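# Slide a bead onto the cord past its tips

## Task

Get one bead, any of them, threaded onto the cord so that it sits on the cord itself and stays well away from the plastic tips at either end.

## Robot and tools

Robot: two six-joint arms with parallel grippers, left_arm and right_arm. In the scene frame the origin sits at table height midway between the arms; +x points out over the table, +y toward left_arm, +z up. Arm names do not match image sides. Calibrated bases: left_arm at (-0.004, +0.381, 0) m, right_arm at (+0.038, -0.323, 0) m, each turned only slightly about z. Each arm reports its gripper's end_effector_position (metres) and end_effector_quat_wxyz in its own base frame, not the scene frame; these can be off by a few centimetres, more at long reach. Fixed cameras and the table use the scene frame. A gripper's fingers point along its +z axis and separate along its y axis; end_effector_position is the point between the pads, roughly 1 cm short of the fingertips.

Row layout (shared by every moving tool): one flat list of 14 numbers covering both arms, even if only one arm should move. First left_arm's six joint angles then its opening, then right_arm's six angles then its opening. Joint order inside each arm is: shoulder (joint2), elbow (joint3), waist (joint1), wrist pitch (joint4), wrist yaw (joint5), wrist roll (joint6). Angles are absolute target angles in radians, in the same form the Joint positions line prints. Stated ranges: shoulder 0.000 to 3.142, elbow 0.000 to 3.142, waist -2.618 to 3.054, wrist pitch -1.571 to 1.571, wrist yaw -1.571 to 1.571, wrist roll -2.094 to 2.094; true ends may differ by up to 0.059 rad. Targets beyond the end by more than 0.059 rad (and farther out than now) are refused; targets past the real end are clipped there and reported with "joint sent to its limit". Opening is an absolute command from -1 (closed) to +1 (fully open, 0.094 m between pads). A 0 is a real command, so to leave a gripper alone repeat its current value (see Tool commands). To keep a resting joint still, resend its Joint targets angle.

execute_actions(actions, cameras): actions is a list of actions; each action is a table of 1 to 15 rows, each row held for one 1/30 s step, the last row repeated to fill 15 steps. An empty list just returns state and images. Per step each joint target is kept within 0.339 rad (waist, shoulder, elbow) or 2.2 rad (wrist joints) of its measured angle, and targets that would shift a gripper over 200 mm are scaled back, so big changes need several actions.

move(target, speed, blend, opening_speed, blocking, cameras): target is one 14-number row or a list of up to 15 rows, all absolute joint angles. All joints of both arms move in step along paths; grippers travel on curves and nothing steers around obstacles or the other arm. speed is rad/s for the joint with farthest to go, 0.01 to 12.57, default 0.5 (single value or one per target). blend in rad rounds corners between listed targets. opening_speed (0.2 or more, per second on the -1..+1 scale) changes the opening gradually; use a low value to close gently. blocking=false returns after about 0.5 s while the move continues; a new move replaces it. The result adds a move: line such as done, off_target (at rest over 0.035 rad from target), moving, held or fault, plus limits=held if steps were withheld. Done does not mean no contact.

wait(seconds 0 to 10) lets the scene run while holding commands. stop brakes a running move. zoom_image(camera, region [x0,y0,x1,y1] pixels, at most 504x504) enlarges part of a camera's latest image. read_manual gives licence texts only. finished_scene(scene) ends the current scene, given its number; call it only once the bead stays threaded with the robot released.

Cameras (896x504 each): cam_head_left, cam_head_right, cam_high, cam_low, cam_left_wrist, cam_right_wrist. Wrist camera poses are relative to the carrying arm's base and may lag during motion.

Result lines: Joint positions and Joint velocities list each arm's joints in the order above (rad, rad/s) then pad gap (m). Joint targets shows what joints are driven toward now. grip_measured is the opening on the command scale (up to ~2.7 mm wide when empty, narrower than a squeezed part). grip_effort_nm is gripper motor effort, negative closing, not a pad force. Joint torques include the arm's own weight; the first three wrap at ±28 N m. "joint command not followed" means the clearance check altered targets. MOTOR HOT appears at 75 °C; at 90 °C an over-temperature fault folds that arm and it stays idle; avoid long holds, stretched poses or pushing at unreachable targets.

Avoid: dropping anything, releasing parts while they move, knocking things off the table (that fails the task), slamming or pushing hard (faster moves and targets deeper past contact press harder), and any collision or grip between the two arms, which can end the scene. Release by commanding an opening well above grip_measured. Small beads are round, so squeeze them gently.

Each tool is called after "Call:" as name([rows], argument=value, ...), one row to a line, values as JSON.

## Session

Call:
execute_actions(actions=[])

Scene clock: 0.00 s.
left_arm: end_effector_position=(+0.3498, -0.1057, +0.3030) grip_measured=+1.000 grip_effort_nm=n/a end_effector_quat_wxyz=(+0.509, +0.129, +0.845, -0.106) | right_arm: end_effector_position=(+0.3281, +0.2271, +0.3888) grip_measured=+1.000 grip_effort_nm=n/a end_effector_quat_wxyz=(+0.655, +0.035, +0.750, +0.088)
Joint names: [shoulder, elbow, waist, wrist pitch, wrist yaw, wrist roll]
Joint positions: left_arm=[1.104 1.117 -0.249 -0.493 0.096 -0.004 0.094] | right_arm=[1.282 1.254 0.944 -0.164 0.848 0.325 0.094]
Joint velocities: within noise
Joint torques (N m): no reading
Heat: left arm: 30 °C; right arm: 27 °C.
Joint targets: left_arm=[1.094 1.132 -0.249 -0.485 0.098 -0.005] | right_arm=[1.272 1.267 0.944 -0.163 0.852 0.323]
Tool commands: left_gripper/opening=+1.0 right_gripper/opening=+1.0

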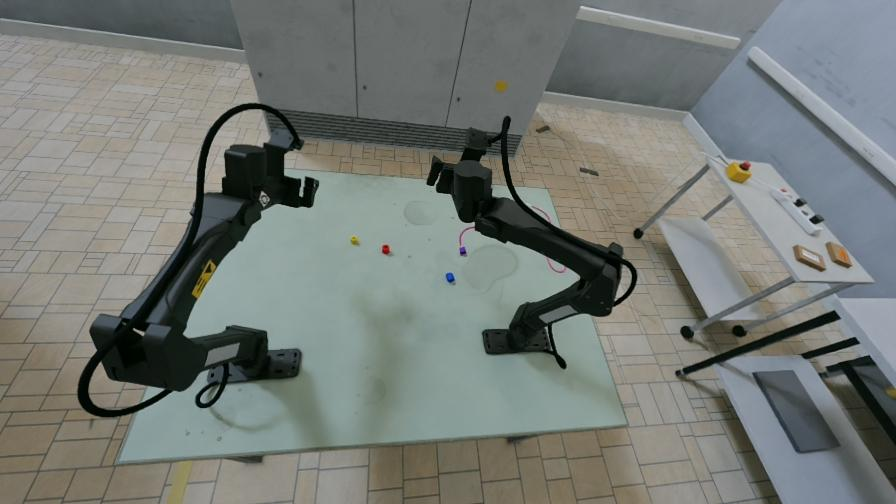

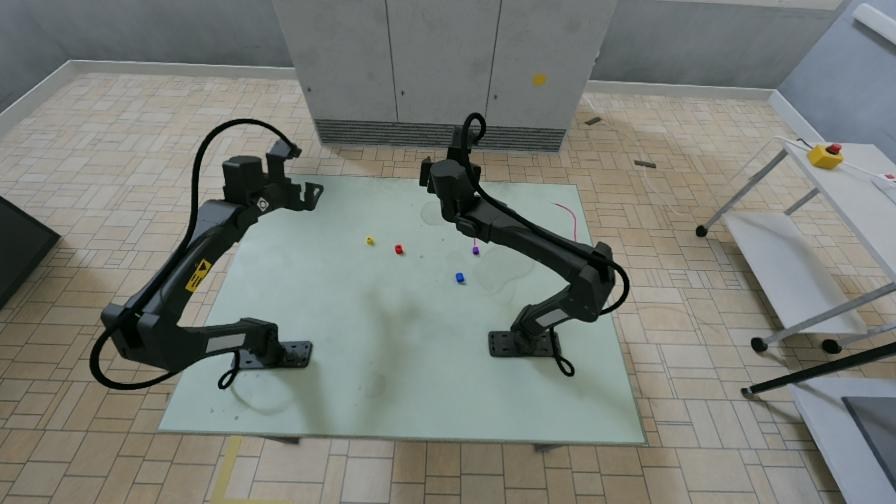

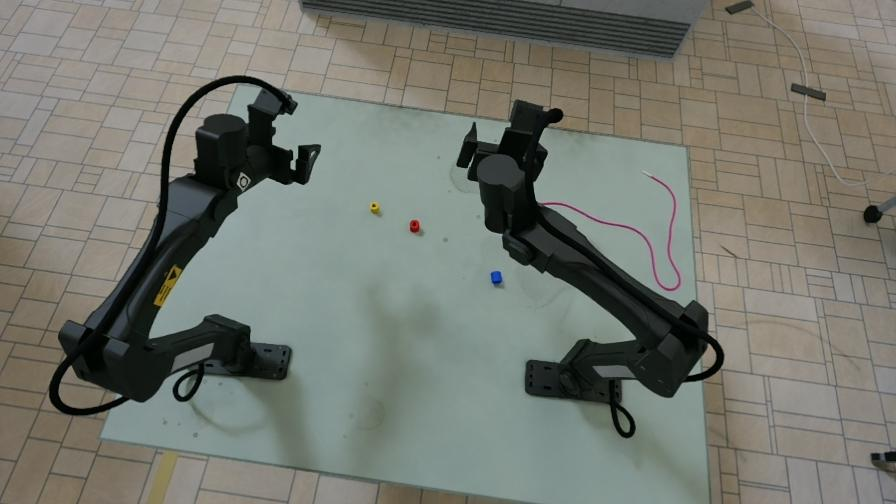

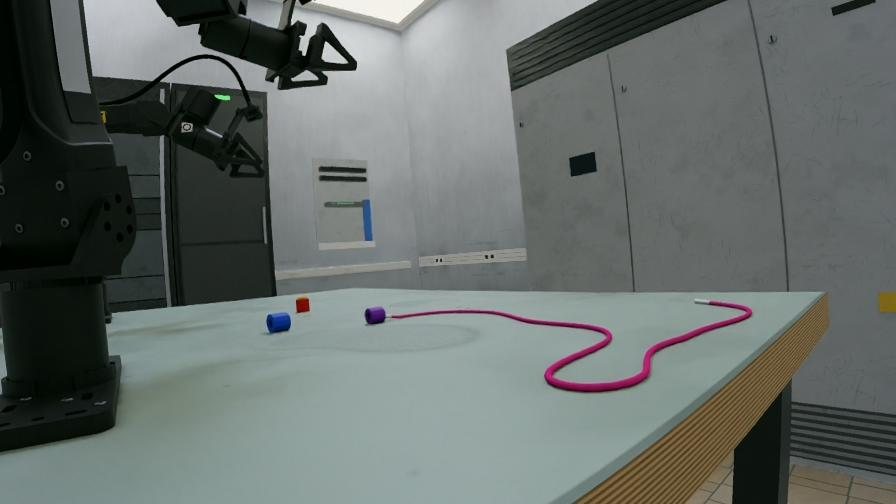

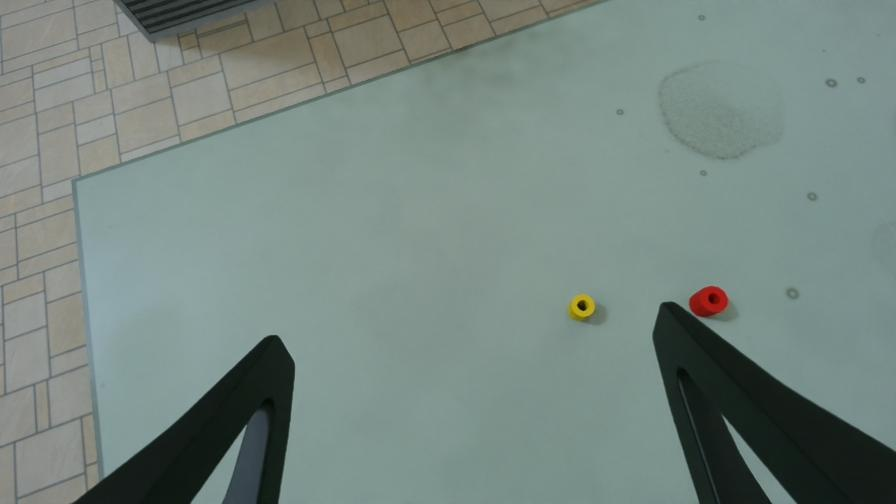

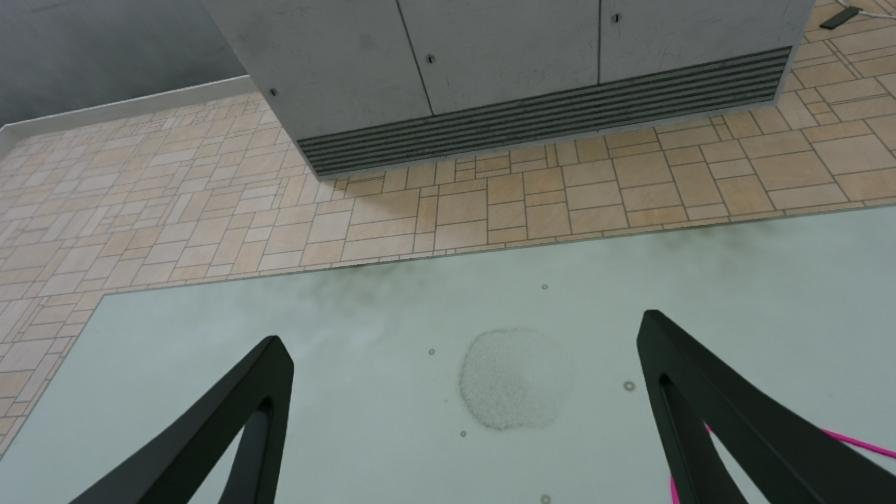

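Call:
zoom_image(camera="cam_low", region=[230, 270, 480, 410])

Call:
zoom_image(camera="cam_high", region=[340, 150, 720, 363])

Call:
zoom_image(camera="cam_left_wrist", region=[540, 260, 760, 384])

Scaled by 2.016 from the camera's 896x504 image, which has a finer 1280x720 frame.

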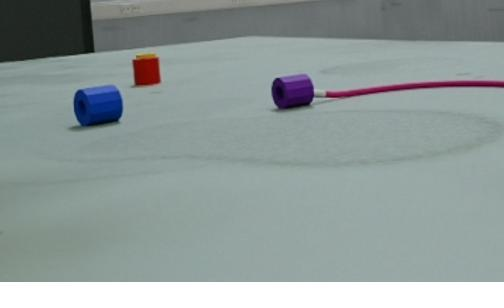

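Scaled by 1.326 from the camera's 896x504 image, which has a finer 1280x720 frame.

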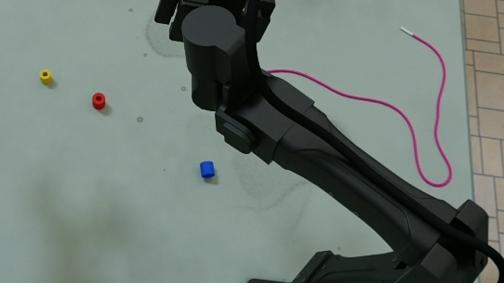

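Scaled by 2.291 from the camera's 896x504 image, which has a finer 1280x720 frame.

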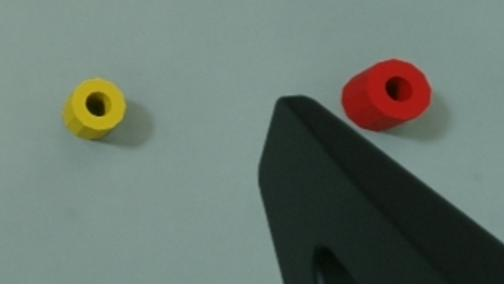

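Call:
zoom_image(camera="cam_high", region=[630, 160, 700, 200])

Call:
zoom_image(camera="cam_low", region=[350, 290, 430, 340])

Call:
zoom_image(camera="cam_head_left", region=[430, 220, 500, 290])

Call:
zoom_image(camera="cam_low", region=[680, 280, 780, 340])

Scaled by 7.200 from the camera's 896x504 image, which has a finer 1280x720 frame.

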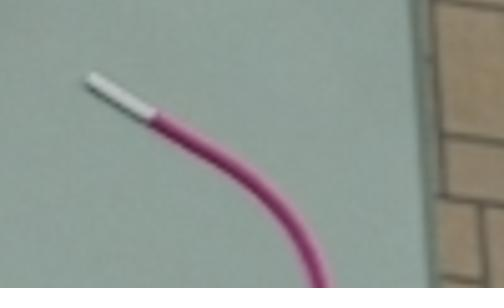

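Scaled by 6.300 from the camera's 896x504 image, which has a finer 1280x720 frame.

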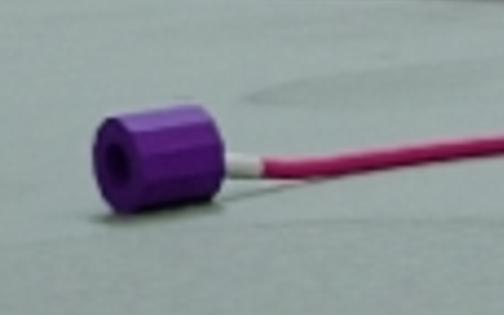

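Scaled by 7.200 from the camera's 896x504 image, which has a finer 1280x720 frame.

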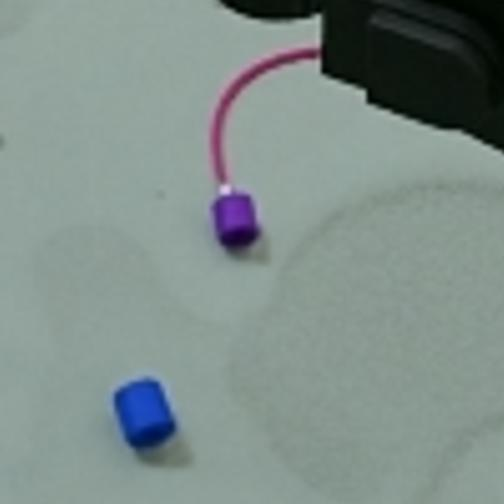

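Scaled by 5.040 from the camera's 896x504 image, which has a finer 1280x720 frame.

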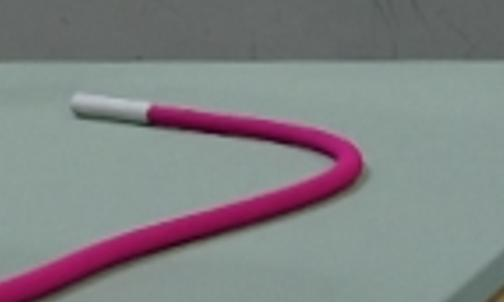

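Call:
zoom_image(camera="cam_head_right", region=[450, 220, 510, 290])

Call:
zoom_image(camera="cam_low", region=[355, 300, 405, 330])

Scaled by 7.200 from the camera's 896x504 image, which has a finer 1280x720 frame.

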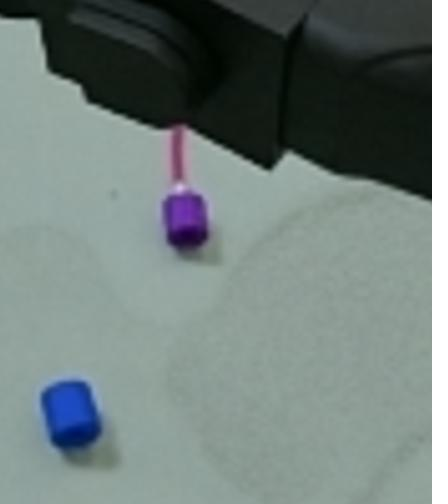

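Scaled by 10.080 from the camera's 896x504 image, which has a finer 1280x720 frame.

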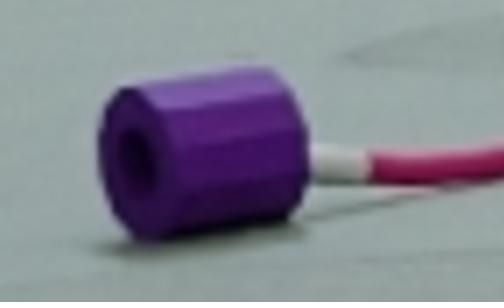

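Call:
move(target=[1.094, 1.132, -0.249, -0.485, 0.098, -0.005, 1.0, 2.092, 2.056, 0.339, -1.534, 0.0, 0.339, 1.0], speed=0.8, cameras=["cam_head_left", "cam_high", "cam_low", "cam_right_wrist"])

Scene clock: 333.93 s.
left_arm: end_effector_position=(+0.3498, -0.1057, +0.3030) grip_measured=+1.000 grip_effort_nm=-0.002 end_effector_quat_wxyz=(+0.509, +0.129, +0.845, -0.106) | right_arm: end_effector_position=(+0.3713, +0.1301, +0.1445) grip_measured=+1.000 grip_effort_nm=-0.027 end_effector_quat_wxyz=(-0.006, -0.002, +1.000, -0.005)
Joint names: [shoulder, elbow, waist, wrist pitch, wrist yaw, wrist roll]
Joint positions: left_arm=[1.104 1.117 -0.249 -0.493 0.096 -0.004 0.094] | right_arm=[2.08 2.015 0.337 -1.52 0.005 0.333 0.094]
Joint torques (N m): left_arm=[-3.41 7.42 0.02 1.57 0.02 -0.02] | right_arm=[-9.69 9.16 0.21 -0.15 -0.05 0.07]
Heat: left arm: 33 °C; right arm: 32 °C.
Joint targets: left_arm=[1.094 1.132 -0.249 -0.485 0.098 -0.005] | right_arm=[2.092 2.056 0.339 -1.534 0.000 0.339]
move: off_target (right_arm); right_arm: the elbow is farthest, 0.041 rad from its target
camera_calibration:
cam_right_wrist: T_world_to_cam=[[-0.0965958, -0.995266, 0.0106888, 0.165694], [-0.72526, 0.077737, 0.684072, 0.185475], [-0.681665, 0.0583263, -0.729336, 0.466871], [0, 0, 0, 1]] pos_world=[0.468772, 0.123261, 0.211857]
Images, in order (width x height): cam_head_left 896x504, cam_high 896x504, cam_low 896x504, cam_right_wrist 896x504.

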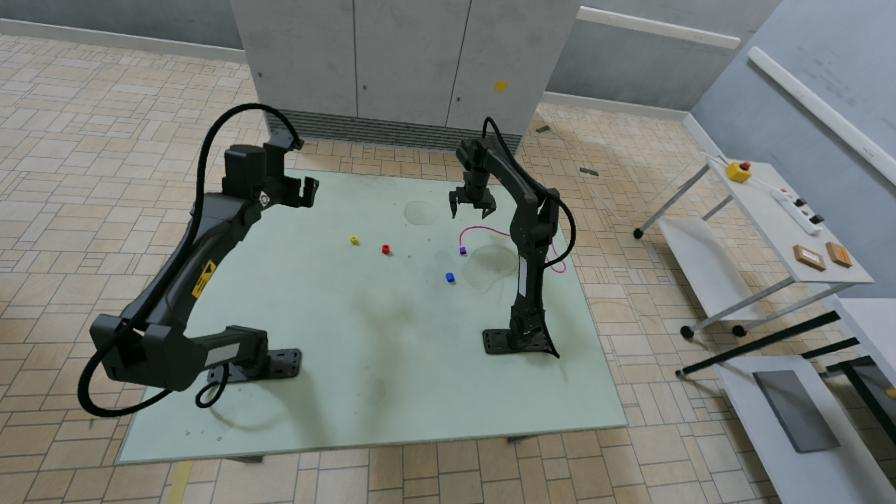

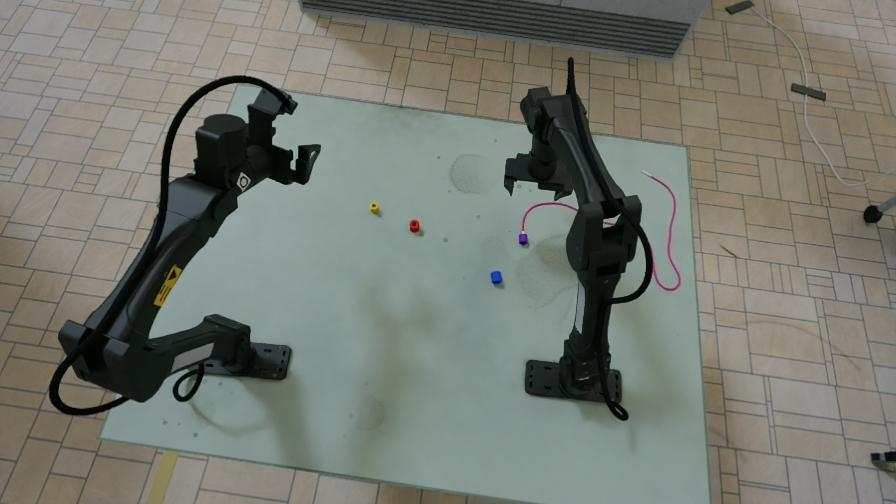

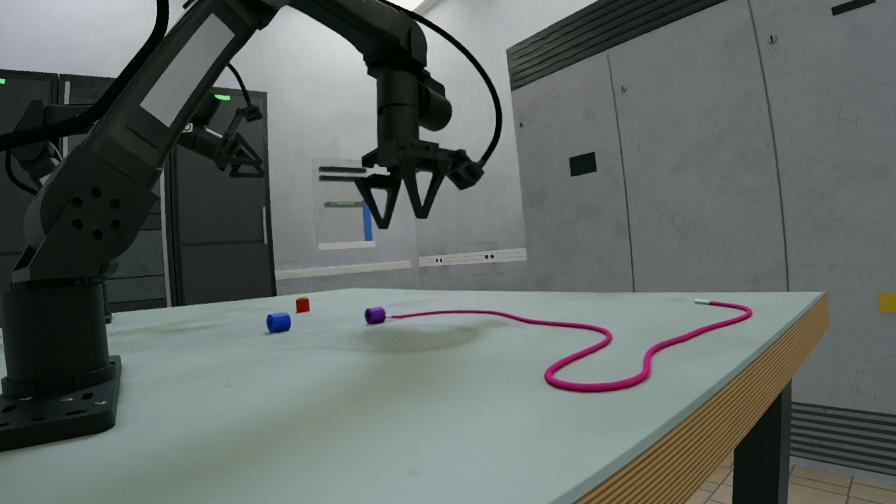

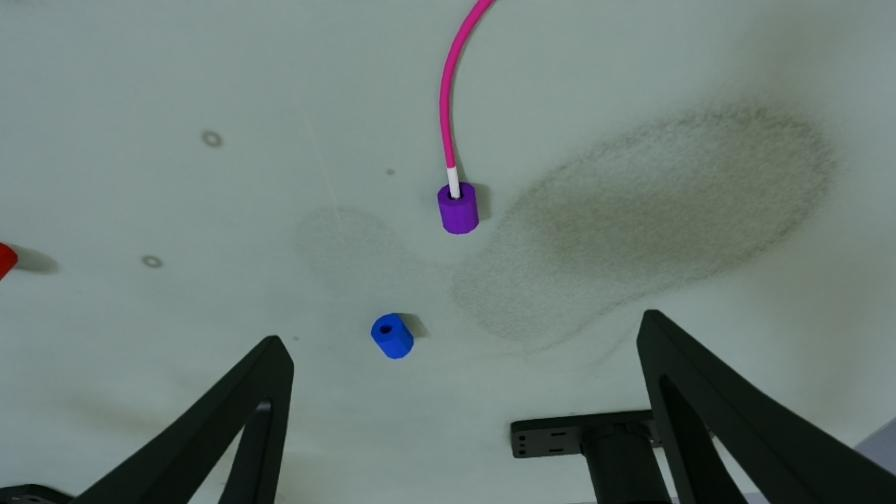

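Call:
zoom_image(camera="cam_right_wrist", region=[400, 140, 520, 250])

Scaled by 4.200 from the camera's 896x504 image, which has a finer 1280x720 frame.

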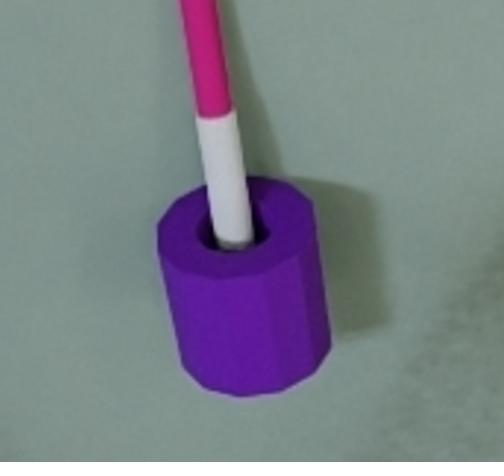

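Call:
move(target=[1.094, 1.132, -0.249, -0.485, 0.098, -0.005, 1.0, 2.045, 1.645, 0.350, -1.155, 0.0, 0.352, 0.0], speed=0.6, cameras=["cam_right_wrist", "cam_low"])

Scene clock: 414.30 s.
left_arm: end_effector_position=(+0.3498, -0.1057, +0.3030) grip_measured=+1.000 grip_effort_nm=0.002 end_effector_quat_wxyz=(+0.509, +0.129, +0.845, -0.106) | right_arm: end_effector_position=(+0.3664, +0.1308, +0.0551) grip_measured=+0.003 grip_effort_nm=-0.188 end_effector_quat_wxyz=(-0.014, +0.002, +1.000, -0.007)
Joint names: [shoulder, elbow, waist, wrist pitch, wrist yaw, wrist roll]
Joint positions: left_arm=[1.104 1.117 -0.249 -0.493 0.096 -0.004 0.094] | right_arm=[2.08 1.658 0.342 -1.179 0.003 0.345 0.047]
Joint torques (N m): left_arm=[-3.4 7.42 0.02 1.56 0.02 -0.02] | right_arm=[-13.34 4.81 0.77 0.19 -0.04 0.07]
Heat: left arm: 33 °C; right arm: 28 °C.
Joint targets: left_arm=[1.094 1.132 -0.249 -0.485 0.098 -0.005] | right_arm=[2.045 1.645 0.350 -1.155 0.000 0.352]
move: done
camera_calibration:
cam_right_wrist: T_world_to_cam=[[-0.103954, -0.994451, 0.0161767, 0.169153], [-0.713608, 0.0859064, 0.695258, 0.237072], [-0.692789, 0.0607313, -0.718578, 0.401497], [0, 0, 0, 1]] pos_world=[0.464913, 0.123465, 0.120945]
Images, in order (width x height): cam_low 896x504, cam_right_wrist 896x504.

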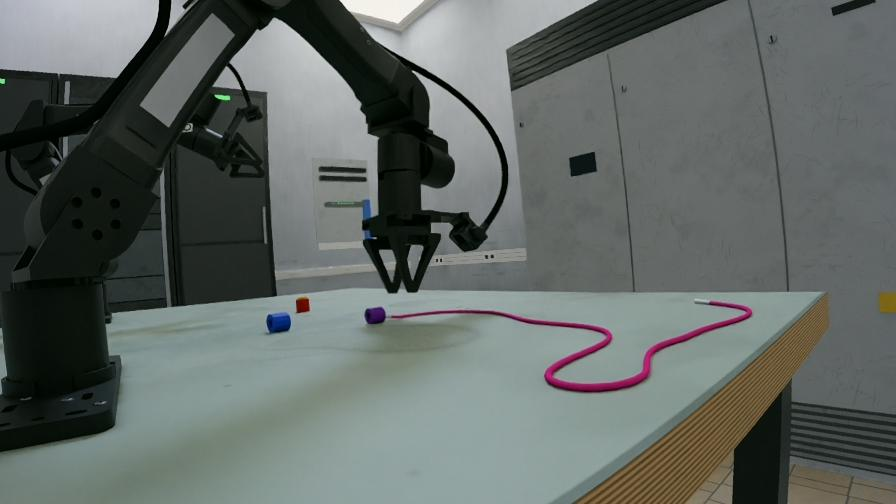

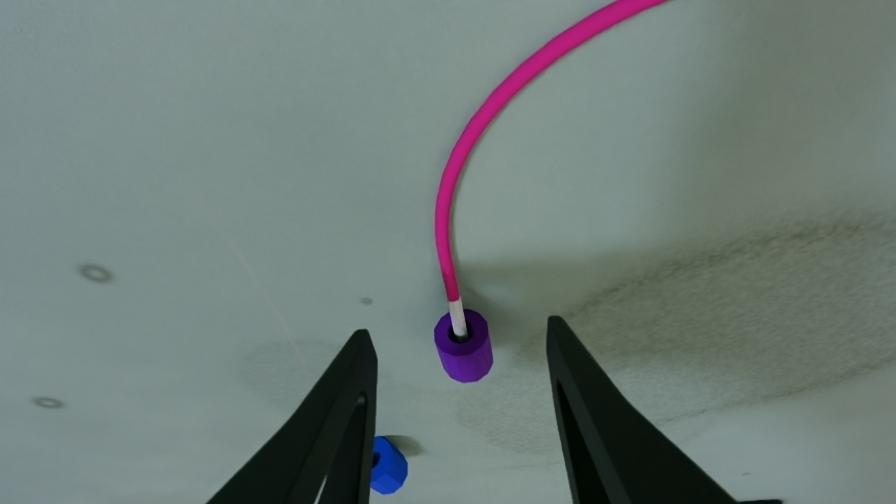

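Call:
zoom_image(camera="cam_right_wrist", region=[340, 200, 580, 400])

Scaled by 2.100 from the camera's 896x504 image, which has a finer 1280x720 frame.

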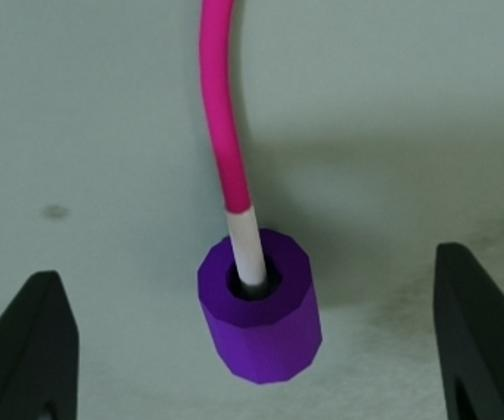

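Call:
zoom_image(camera="cam_low", region=[350, 220, 470, 330])

Scaled by 4.200 from the camera's 896x504 image, which has a finer 1280x720 frame.

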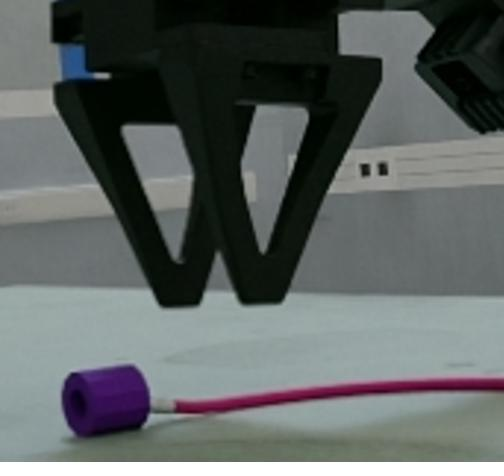

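Call:
move(target=[1.094, 1.132, -0.249, -0.485, 0.098, -0.005, 1.0, 2.09, 1.53, 0.362, -1.015, 0.0, 0.362, 0.0], speed=0.3, cameras=["cam_right_wrist", "cam_low"])

Scene clock: 573.63 s.
left_arm: end_effector_position=(+0.3498, -0.1057, +0.3030) grip_measured=+1.000 grip_effort_nm=-0.002 end_effector_quat_wxyz=(+0.509, +0.129, +0.845, -0.106) | right_arm: end_effector_position=(+0.3645, +0.1350, +0.0274) grip_measured=+0.003 grip_effort_nm=-0.183 end_effector_quat_wxyz=(-0.002, +0.001, +1.000, -0.002)
Joint names: [shoulder, elbow, waist, wrist pitch, wrist yaw, wrist roll]
Joint positions: left_arm=[1.104 1.117 -0.249 -0.493 0.096 -0.004 0.094] | right_arm=[2.08 1.545 0.354 -1.041 0.003 0.355 0.047]
Joint torques (N m): left_arm=[-3.38 7.42 0.01 1.56 0.02 -0.02] | right_arm=[-9.66 4.64 0.79 0.27 -0.03 0.08]
Heat: left arm: 33 °C; right arm: 32 °C.
Joint targets: left_arm=[1.094 1.132 -0.249 -0.485 0.098 -0.005] | right_arm=[2.090 1.530 0.362 -1.015 0.000 0.362]
move: done
camera_calibration:
cam_right_wrist: T_world_to_cam=[[-0.102359, -0.994736, 0.00482876, 0.173431], [-0.730303, 0.0784426, 0.678604, 0.262152], [-0.675411, 0.0659346, -0.734488, 0.373313], [0, 0, 0, 1]] pos_world=[0.461342, 0.12734, 0.0954589]
Images, in order (width x height): cam_low 896x504, cam_right_wrist 896x504.

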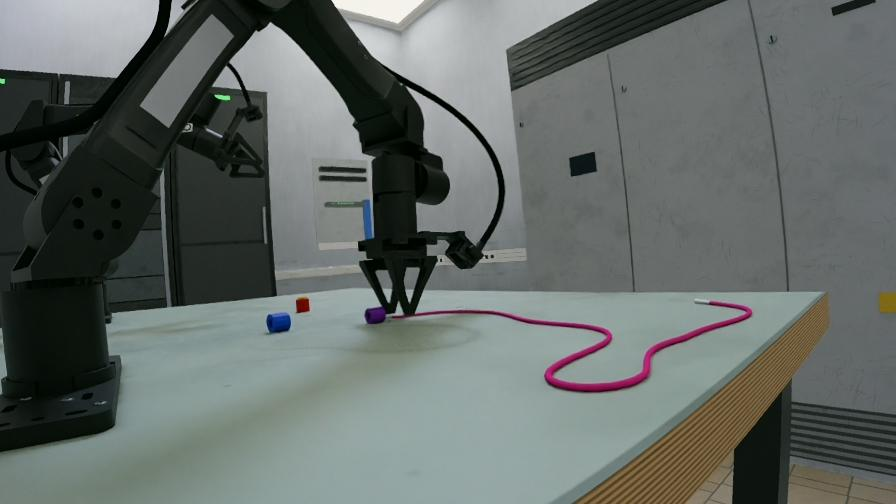

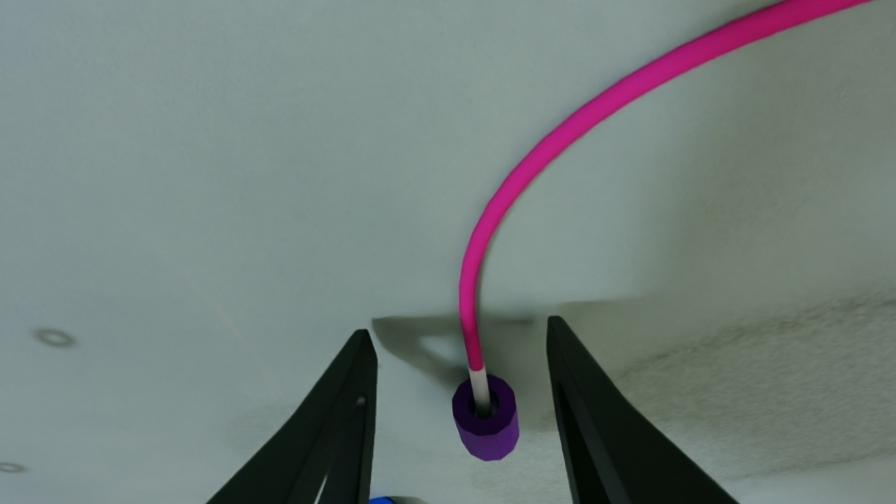

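Call:
move(target=[1.094, 1.132, -0.249, -0.485, 0.098, -0.005, 1.0, 2.108, 1.50, 0.362, -0.968, 0.0, 0.362, 0.0], speed=0.2, cameras=["cam_right_wrist", "cam_low"])

Call:
zoom_image(camera="cam_low", region=[350, 260, 450, 330])

Scene clock: 595.77 s.
left_arm: end_effector_position=(+0.3498, -0.1057, +0.3030) grip_measured=+1.000 grip_effort_nm=0.002 end_effector_quat_wxyz=(+0.509, +0.129, +0.845, -0.106) | right_arm: end_effector_position=(+0.3645, +0.1362, +0.0227) grip_measured=+0.003 grip_effort_nm=-0.178 end_effector_quat_wxyz=(+0.000, +0.001, +1.000, +0.002)
Joint names: [shoulder, elbow, waist, wrist pitch, wrist yaw, wrist roll]
Joint positions: left_arm=[1.104 1.117 -0.249 -0.493 0.096 -0.004 0.094] | right_arm=[2.081 1.527 0.354 -1.015 -0.003 0.356 0.047]
Joint torques (N m): left_arm=[-3.4 7.45 0.01 1.56 0.02 -0.02] | right_arm=[-8.31 3.74 0.77 0.5 0 0.07]
Heat: left arm: 33 °C; right arm: 31 °C.
Joint targets: left_arm=[1.094 1.132 -0.249 -0.485 0.098 -0.005] | right_arm=[2.108 1.500 0.362 -0.968 0.000 0.362]
move: off_target (right_arm); right_arm: the wrist pitch is farthest, 0.047 rad from its target
camera_calibration:
cam_right_wrist: T_world_to_cam=[[-0.103118, -0.994663, -0.00361586, 0.175002], [-0.733124, 0.0735459, 0.676107, 0.26696], [-0.672232, 0.0723694, -0.736795, 0.36783], [0, 0, 0, 1]] pos_world=[0.461028, 0.127814, 0.0911543]
Images, in order (width x height): cam_low 896x504, cam_right_wrist 896x504.

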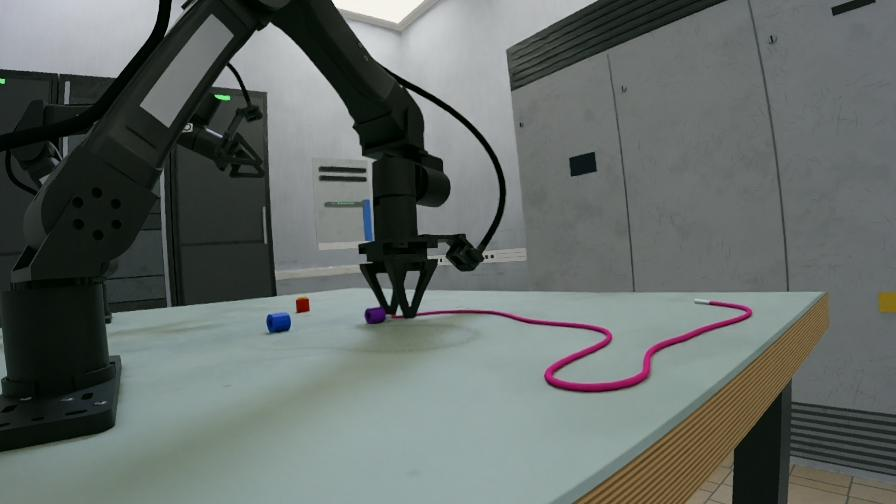

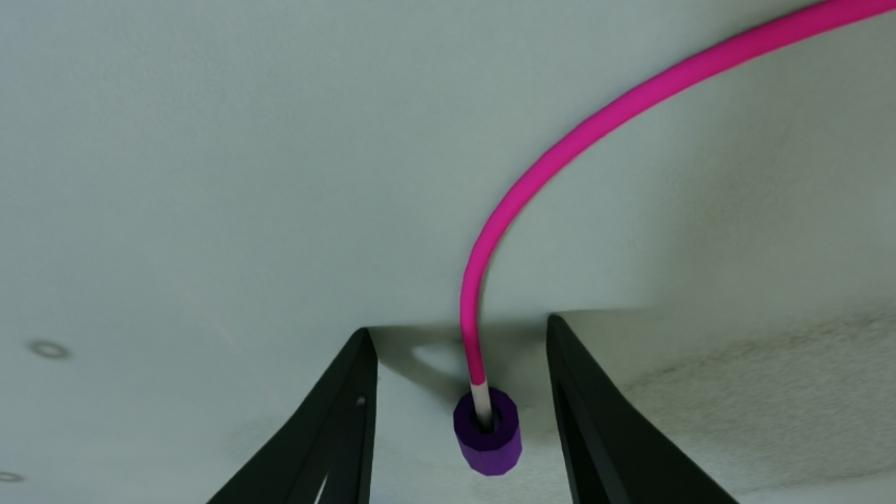

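Scaled by 5.040 from the camera's 896x504 image, which has a finer 1280x720 frame.

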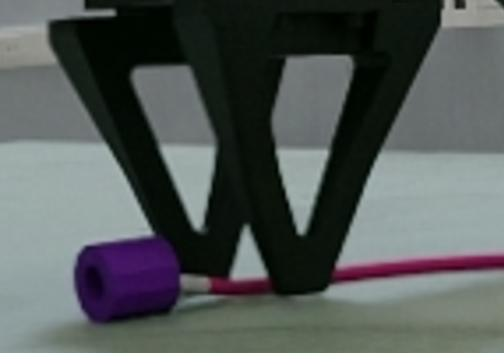

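Call:
move(target=[1.094, 1.132, -0.249, -0.485, 0.098, -0.005, 1.0, 2.095, 1.515, 0.362, -0.99, 0.0, 0.362, -1.0], speed=0.2, opening_speed=0.6, cameras=["cam_right_wrist", "cam_low"])

Call:
zoom_image(camera="cam_low", region=[350, 260, 450, 330])

Call:
zoom_image(camera="cam_right_wrist", region=[340, 250, 580, 500])

Scene clock: 622.00 s.
left_arm: end_effector_position=(+0.3498, -0.1057, +0.3030) grip_measured=+1.000 grip_effort_nm=0.007 end_effector_quat_wxyz=(+0.509, +0.129, +0.845, -0.106) | right_arm: end_effector_position=(+0.3651, +0.1398, +0.0227) grip_measured=-0.947 grip_effort_nm=-0.989 end_effector_quat_wxyz=(+0.002, -0.001, +1.000, +0.007)
Joint names: [shoulder, elbow, waist, wrist pitch, wrist yaw, wrist roll]
Joint positions: left_arm=[1.104 1.117 -0.249 -0.493 0.096 -0.004 0.094] | right_arm=[2.081 1.527 0.357 -1.007 -0.012 0.356 0.003]
Joint torques (N m): left_arm=[-3.38 7.43 0.01 1.56 0.02 -0.02] | right_arm=[-9.39 4.83 0.4 0.19 0.1 0.08]
Heat: left arm: 33 °C; right arm: 31 °C.
Joint targets: left_arm=[1.094 1.132 -0.249 -0.485 0.098 -0.005] | right_arm=[2.095 1.515 0.362 -0.990 0.000 0.362]
move: done
camera_calibration:
cam_right_wrist: T_world_to_cam=[[-0.0992439, -0.994946, -0.0152813, 0.177512], [-0.736079, 0.0630712, 0.673951, 0.26975], [-0.669581, 0.0781337, -0.738618, 0.366267], [0, 0, 0, 1]] pos_world=[0.46142, 0.130983, 0.0914455]
Images, in order (width x height): cam_low 896x504, cam_right_wrist 896x504.

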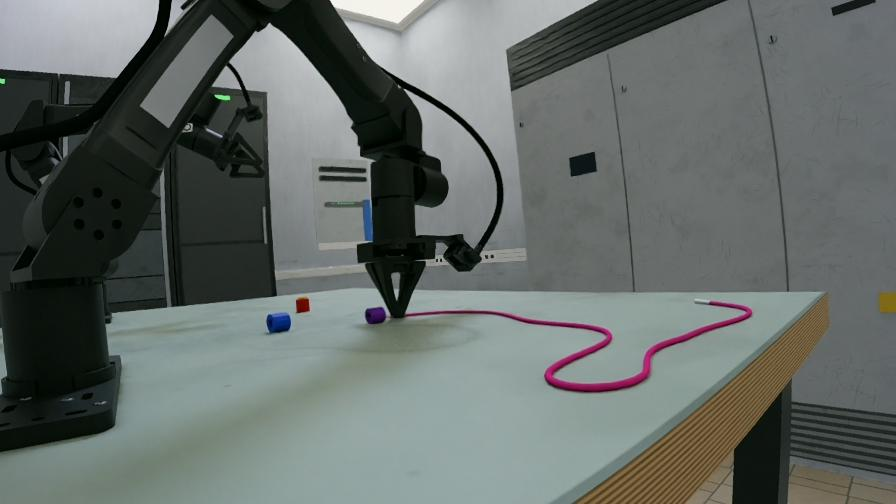

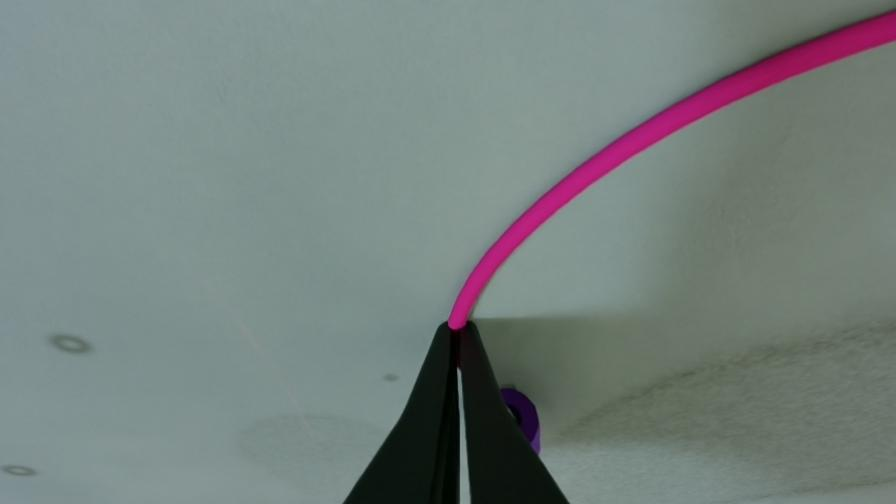

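Scaled by 5.040 from the camera's 896x504 image, which has a finer 1280x720 frame.

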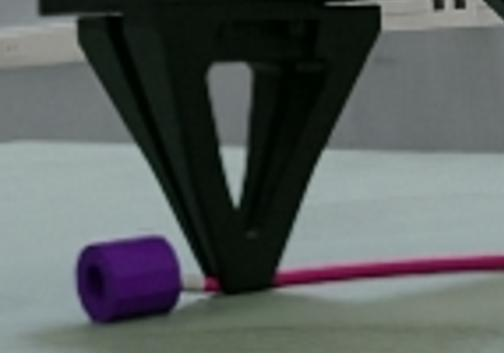

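Scaled by 2.016 from the camera's 896x504 image, which has a finer 1280x720 frame.

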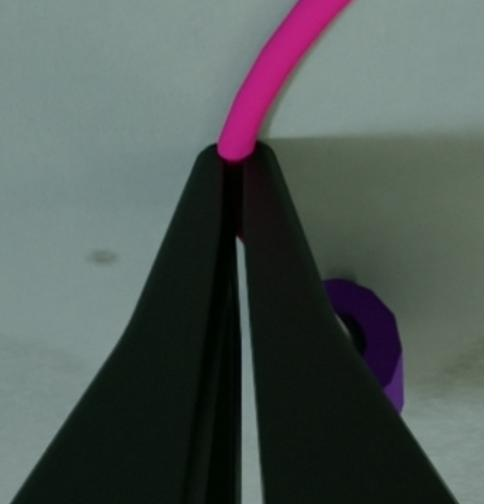

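Call:
wait(seconds=0, cameras=["cam_high", "cam_head_left", "cam_head_right", "cam_left_wrist"])

Call:
zoom_image(camera="cam_high", region=[490, 180, 590, 250])

Call:
zoom_image(camera="cam_head_left", region=[440, 210, 510, 270])

Scene clock: 647.57 s.
left_arm: end_effector_position=(+0.3498, -0.1057, +0.3030) grip_measured=+1.000 grip_effort_nm=0.002 end_effector_quat_wxyz=(+0.509, +0.129, +0.845, -0.106) | right_arm: end_effector_position=(+0.3651, +0.1398, +0.0227) grip_measured=-0.951 grip_effort_nm=-1.053 end_effector_quat_wxyz=(+0.002, -0.001, +1.000, +0.007)
Joint names: [shoulder, elbow, waist, wrist pitch, wrist yaw, wrist roll]
Joint positions: left_arm=[1.104 1.117 -0.249 -0.493 0.096 -0.004 0.094] | right_arm=[2.081 1.527 0.357 -1.007 -0.012 0.356 0.002]
Joint torques (N m): left_arm=[-3.38 7.42 0.01 1.56 0.02 -0.02] | right_arm=[-9.35 4.89 0.4 0.2 0.11 0.06]
Heat: left arm: 33 °C; right arm: 31 °C.
Joint targets: left_arm=[1.094 1.132 -0.249 -0.485 0.098 -0.005] | right_arm=[2.095 1.515 0.362 -0.990 0.000 0.362]
Tool commands: left_gripper/opening=+1.0 right_gripper/opening=-1.0
Images, in order (width x height): cam_head_left 896x504, cam_head_right 896x504, cam_high 896x504, cam_left_wrist 896x504.

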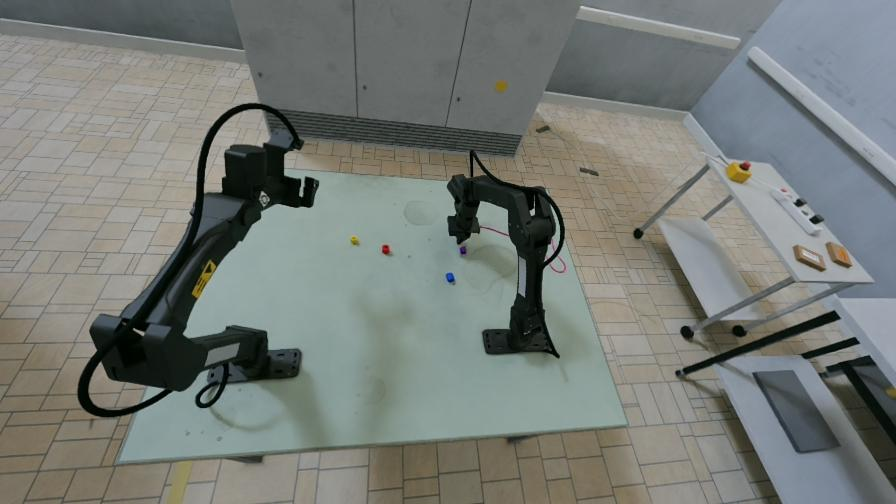

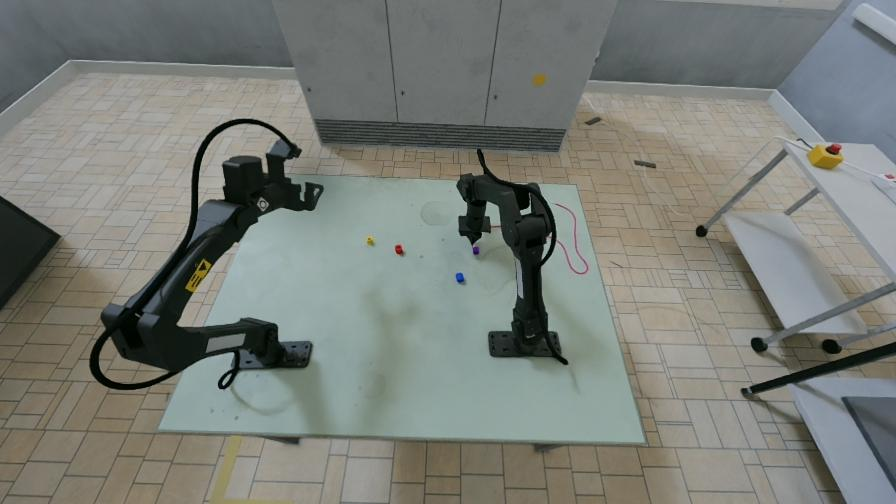

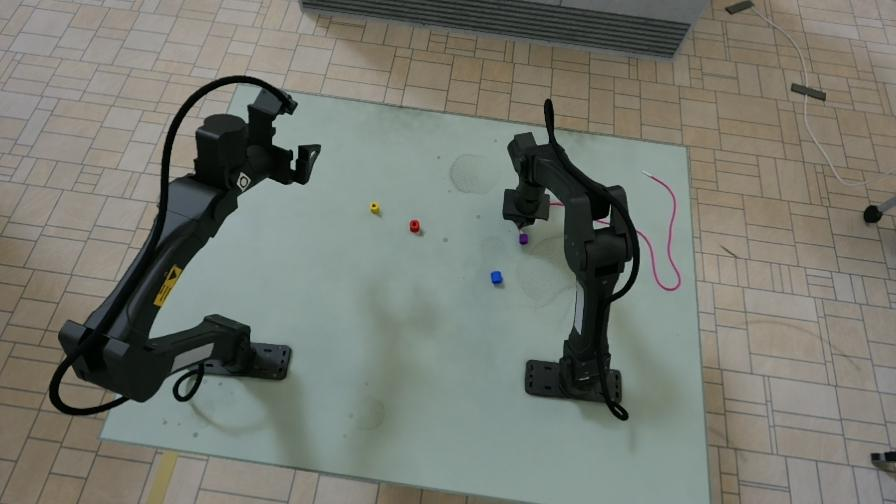

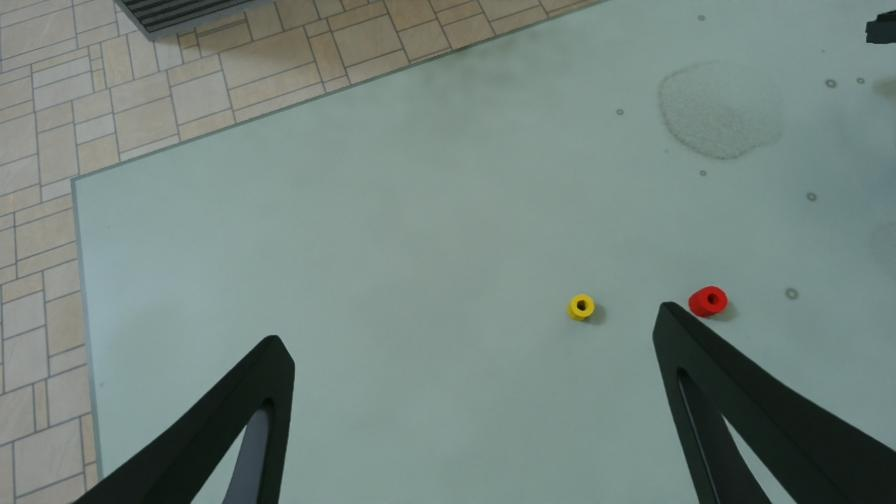

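Scaled by 5.040 from the camera's 896x504 image, which has a finer 1280x720 frame.

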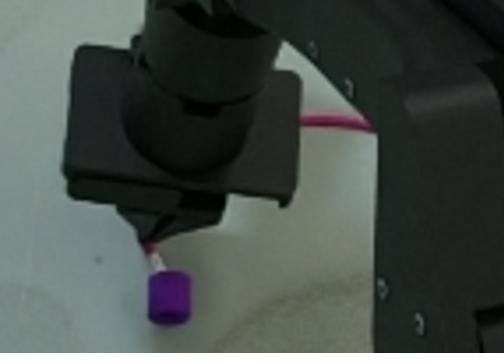

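Scaled by 7.200 from the camera's 896x504 image, which has a finer 1280x720 frame.

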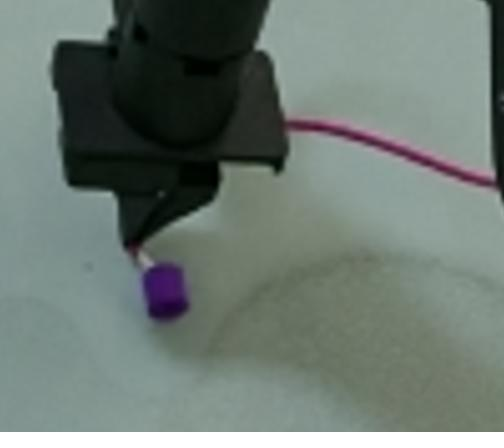

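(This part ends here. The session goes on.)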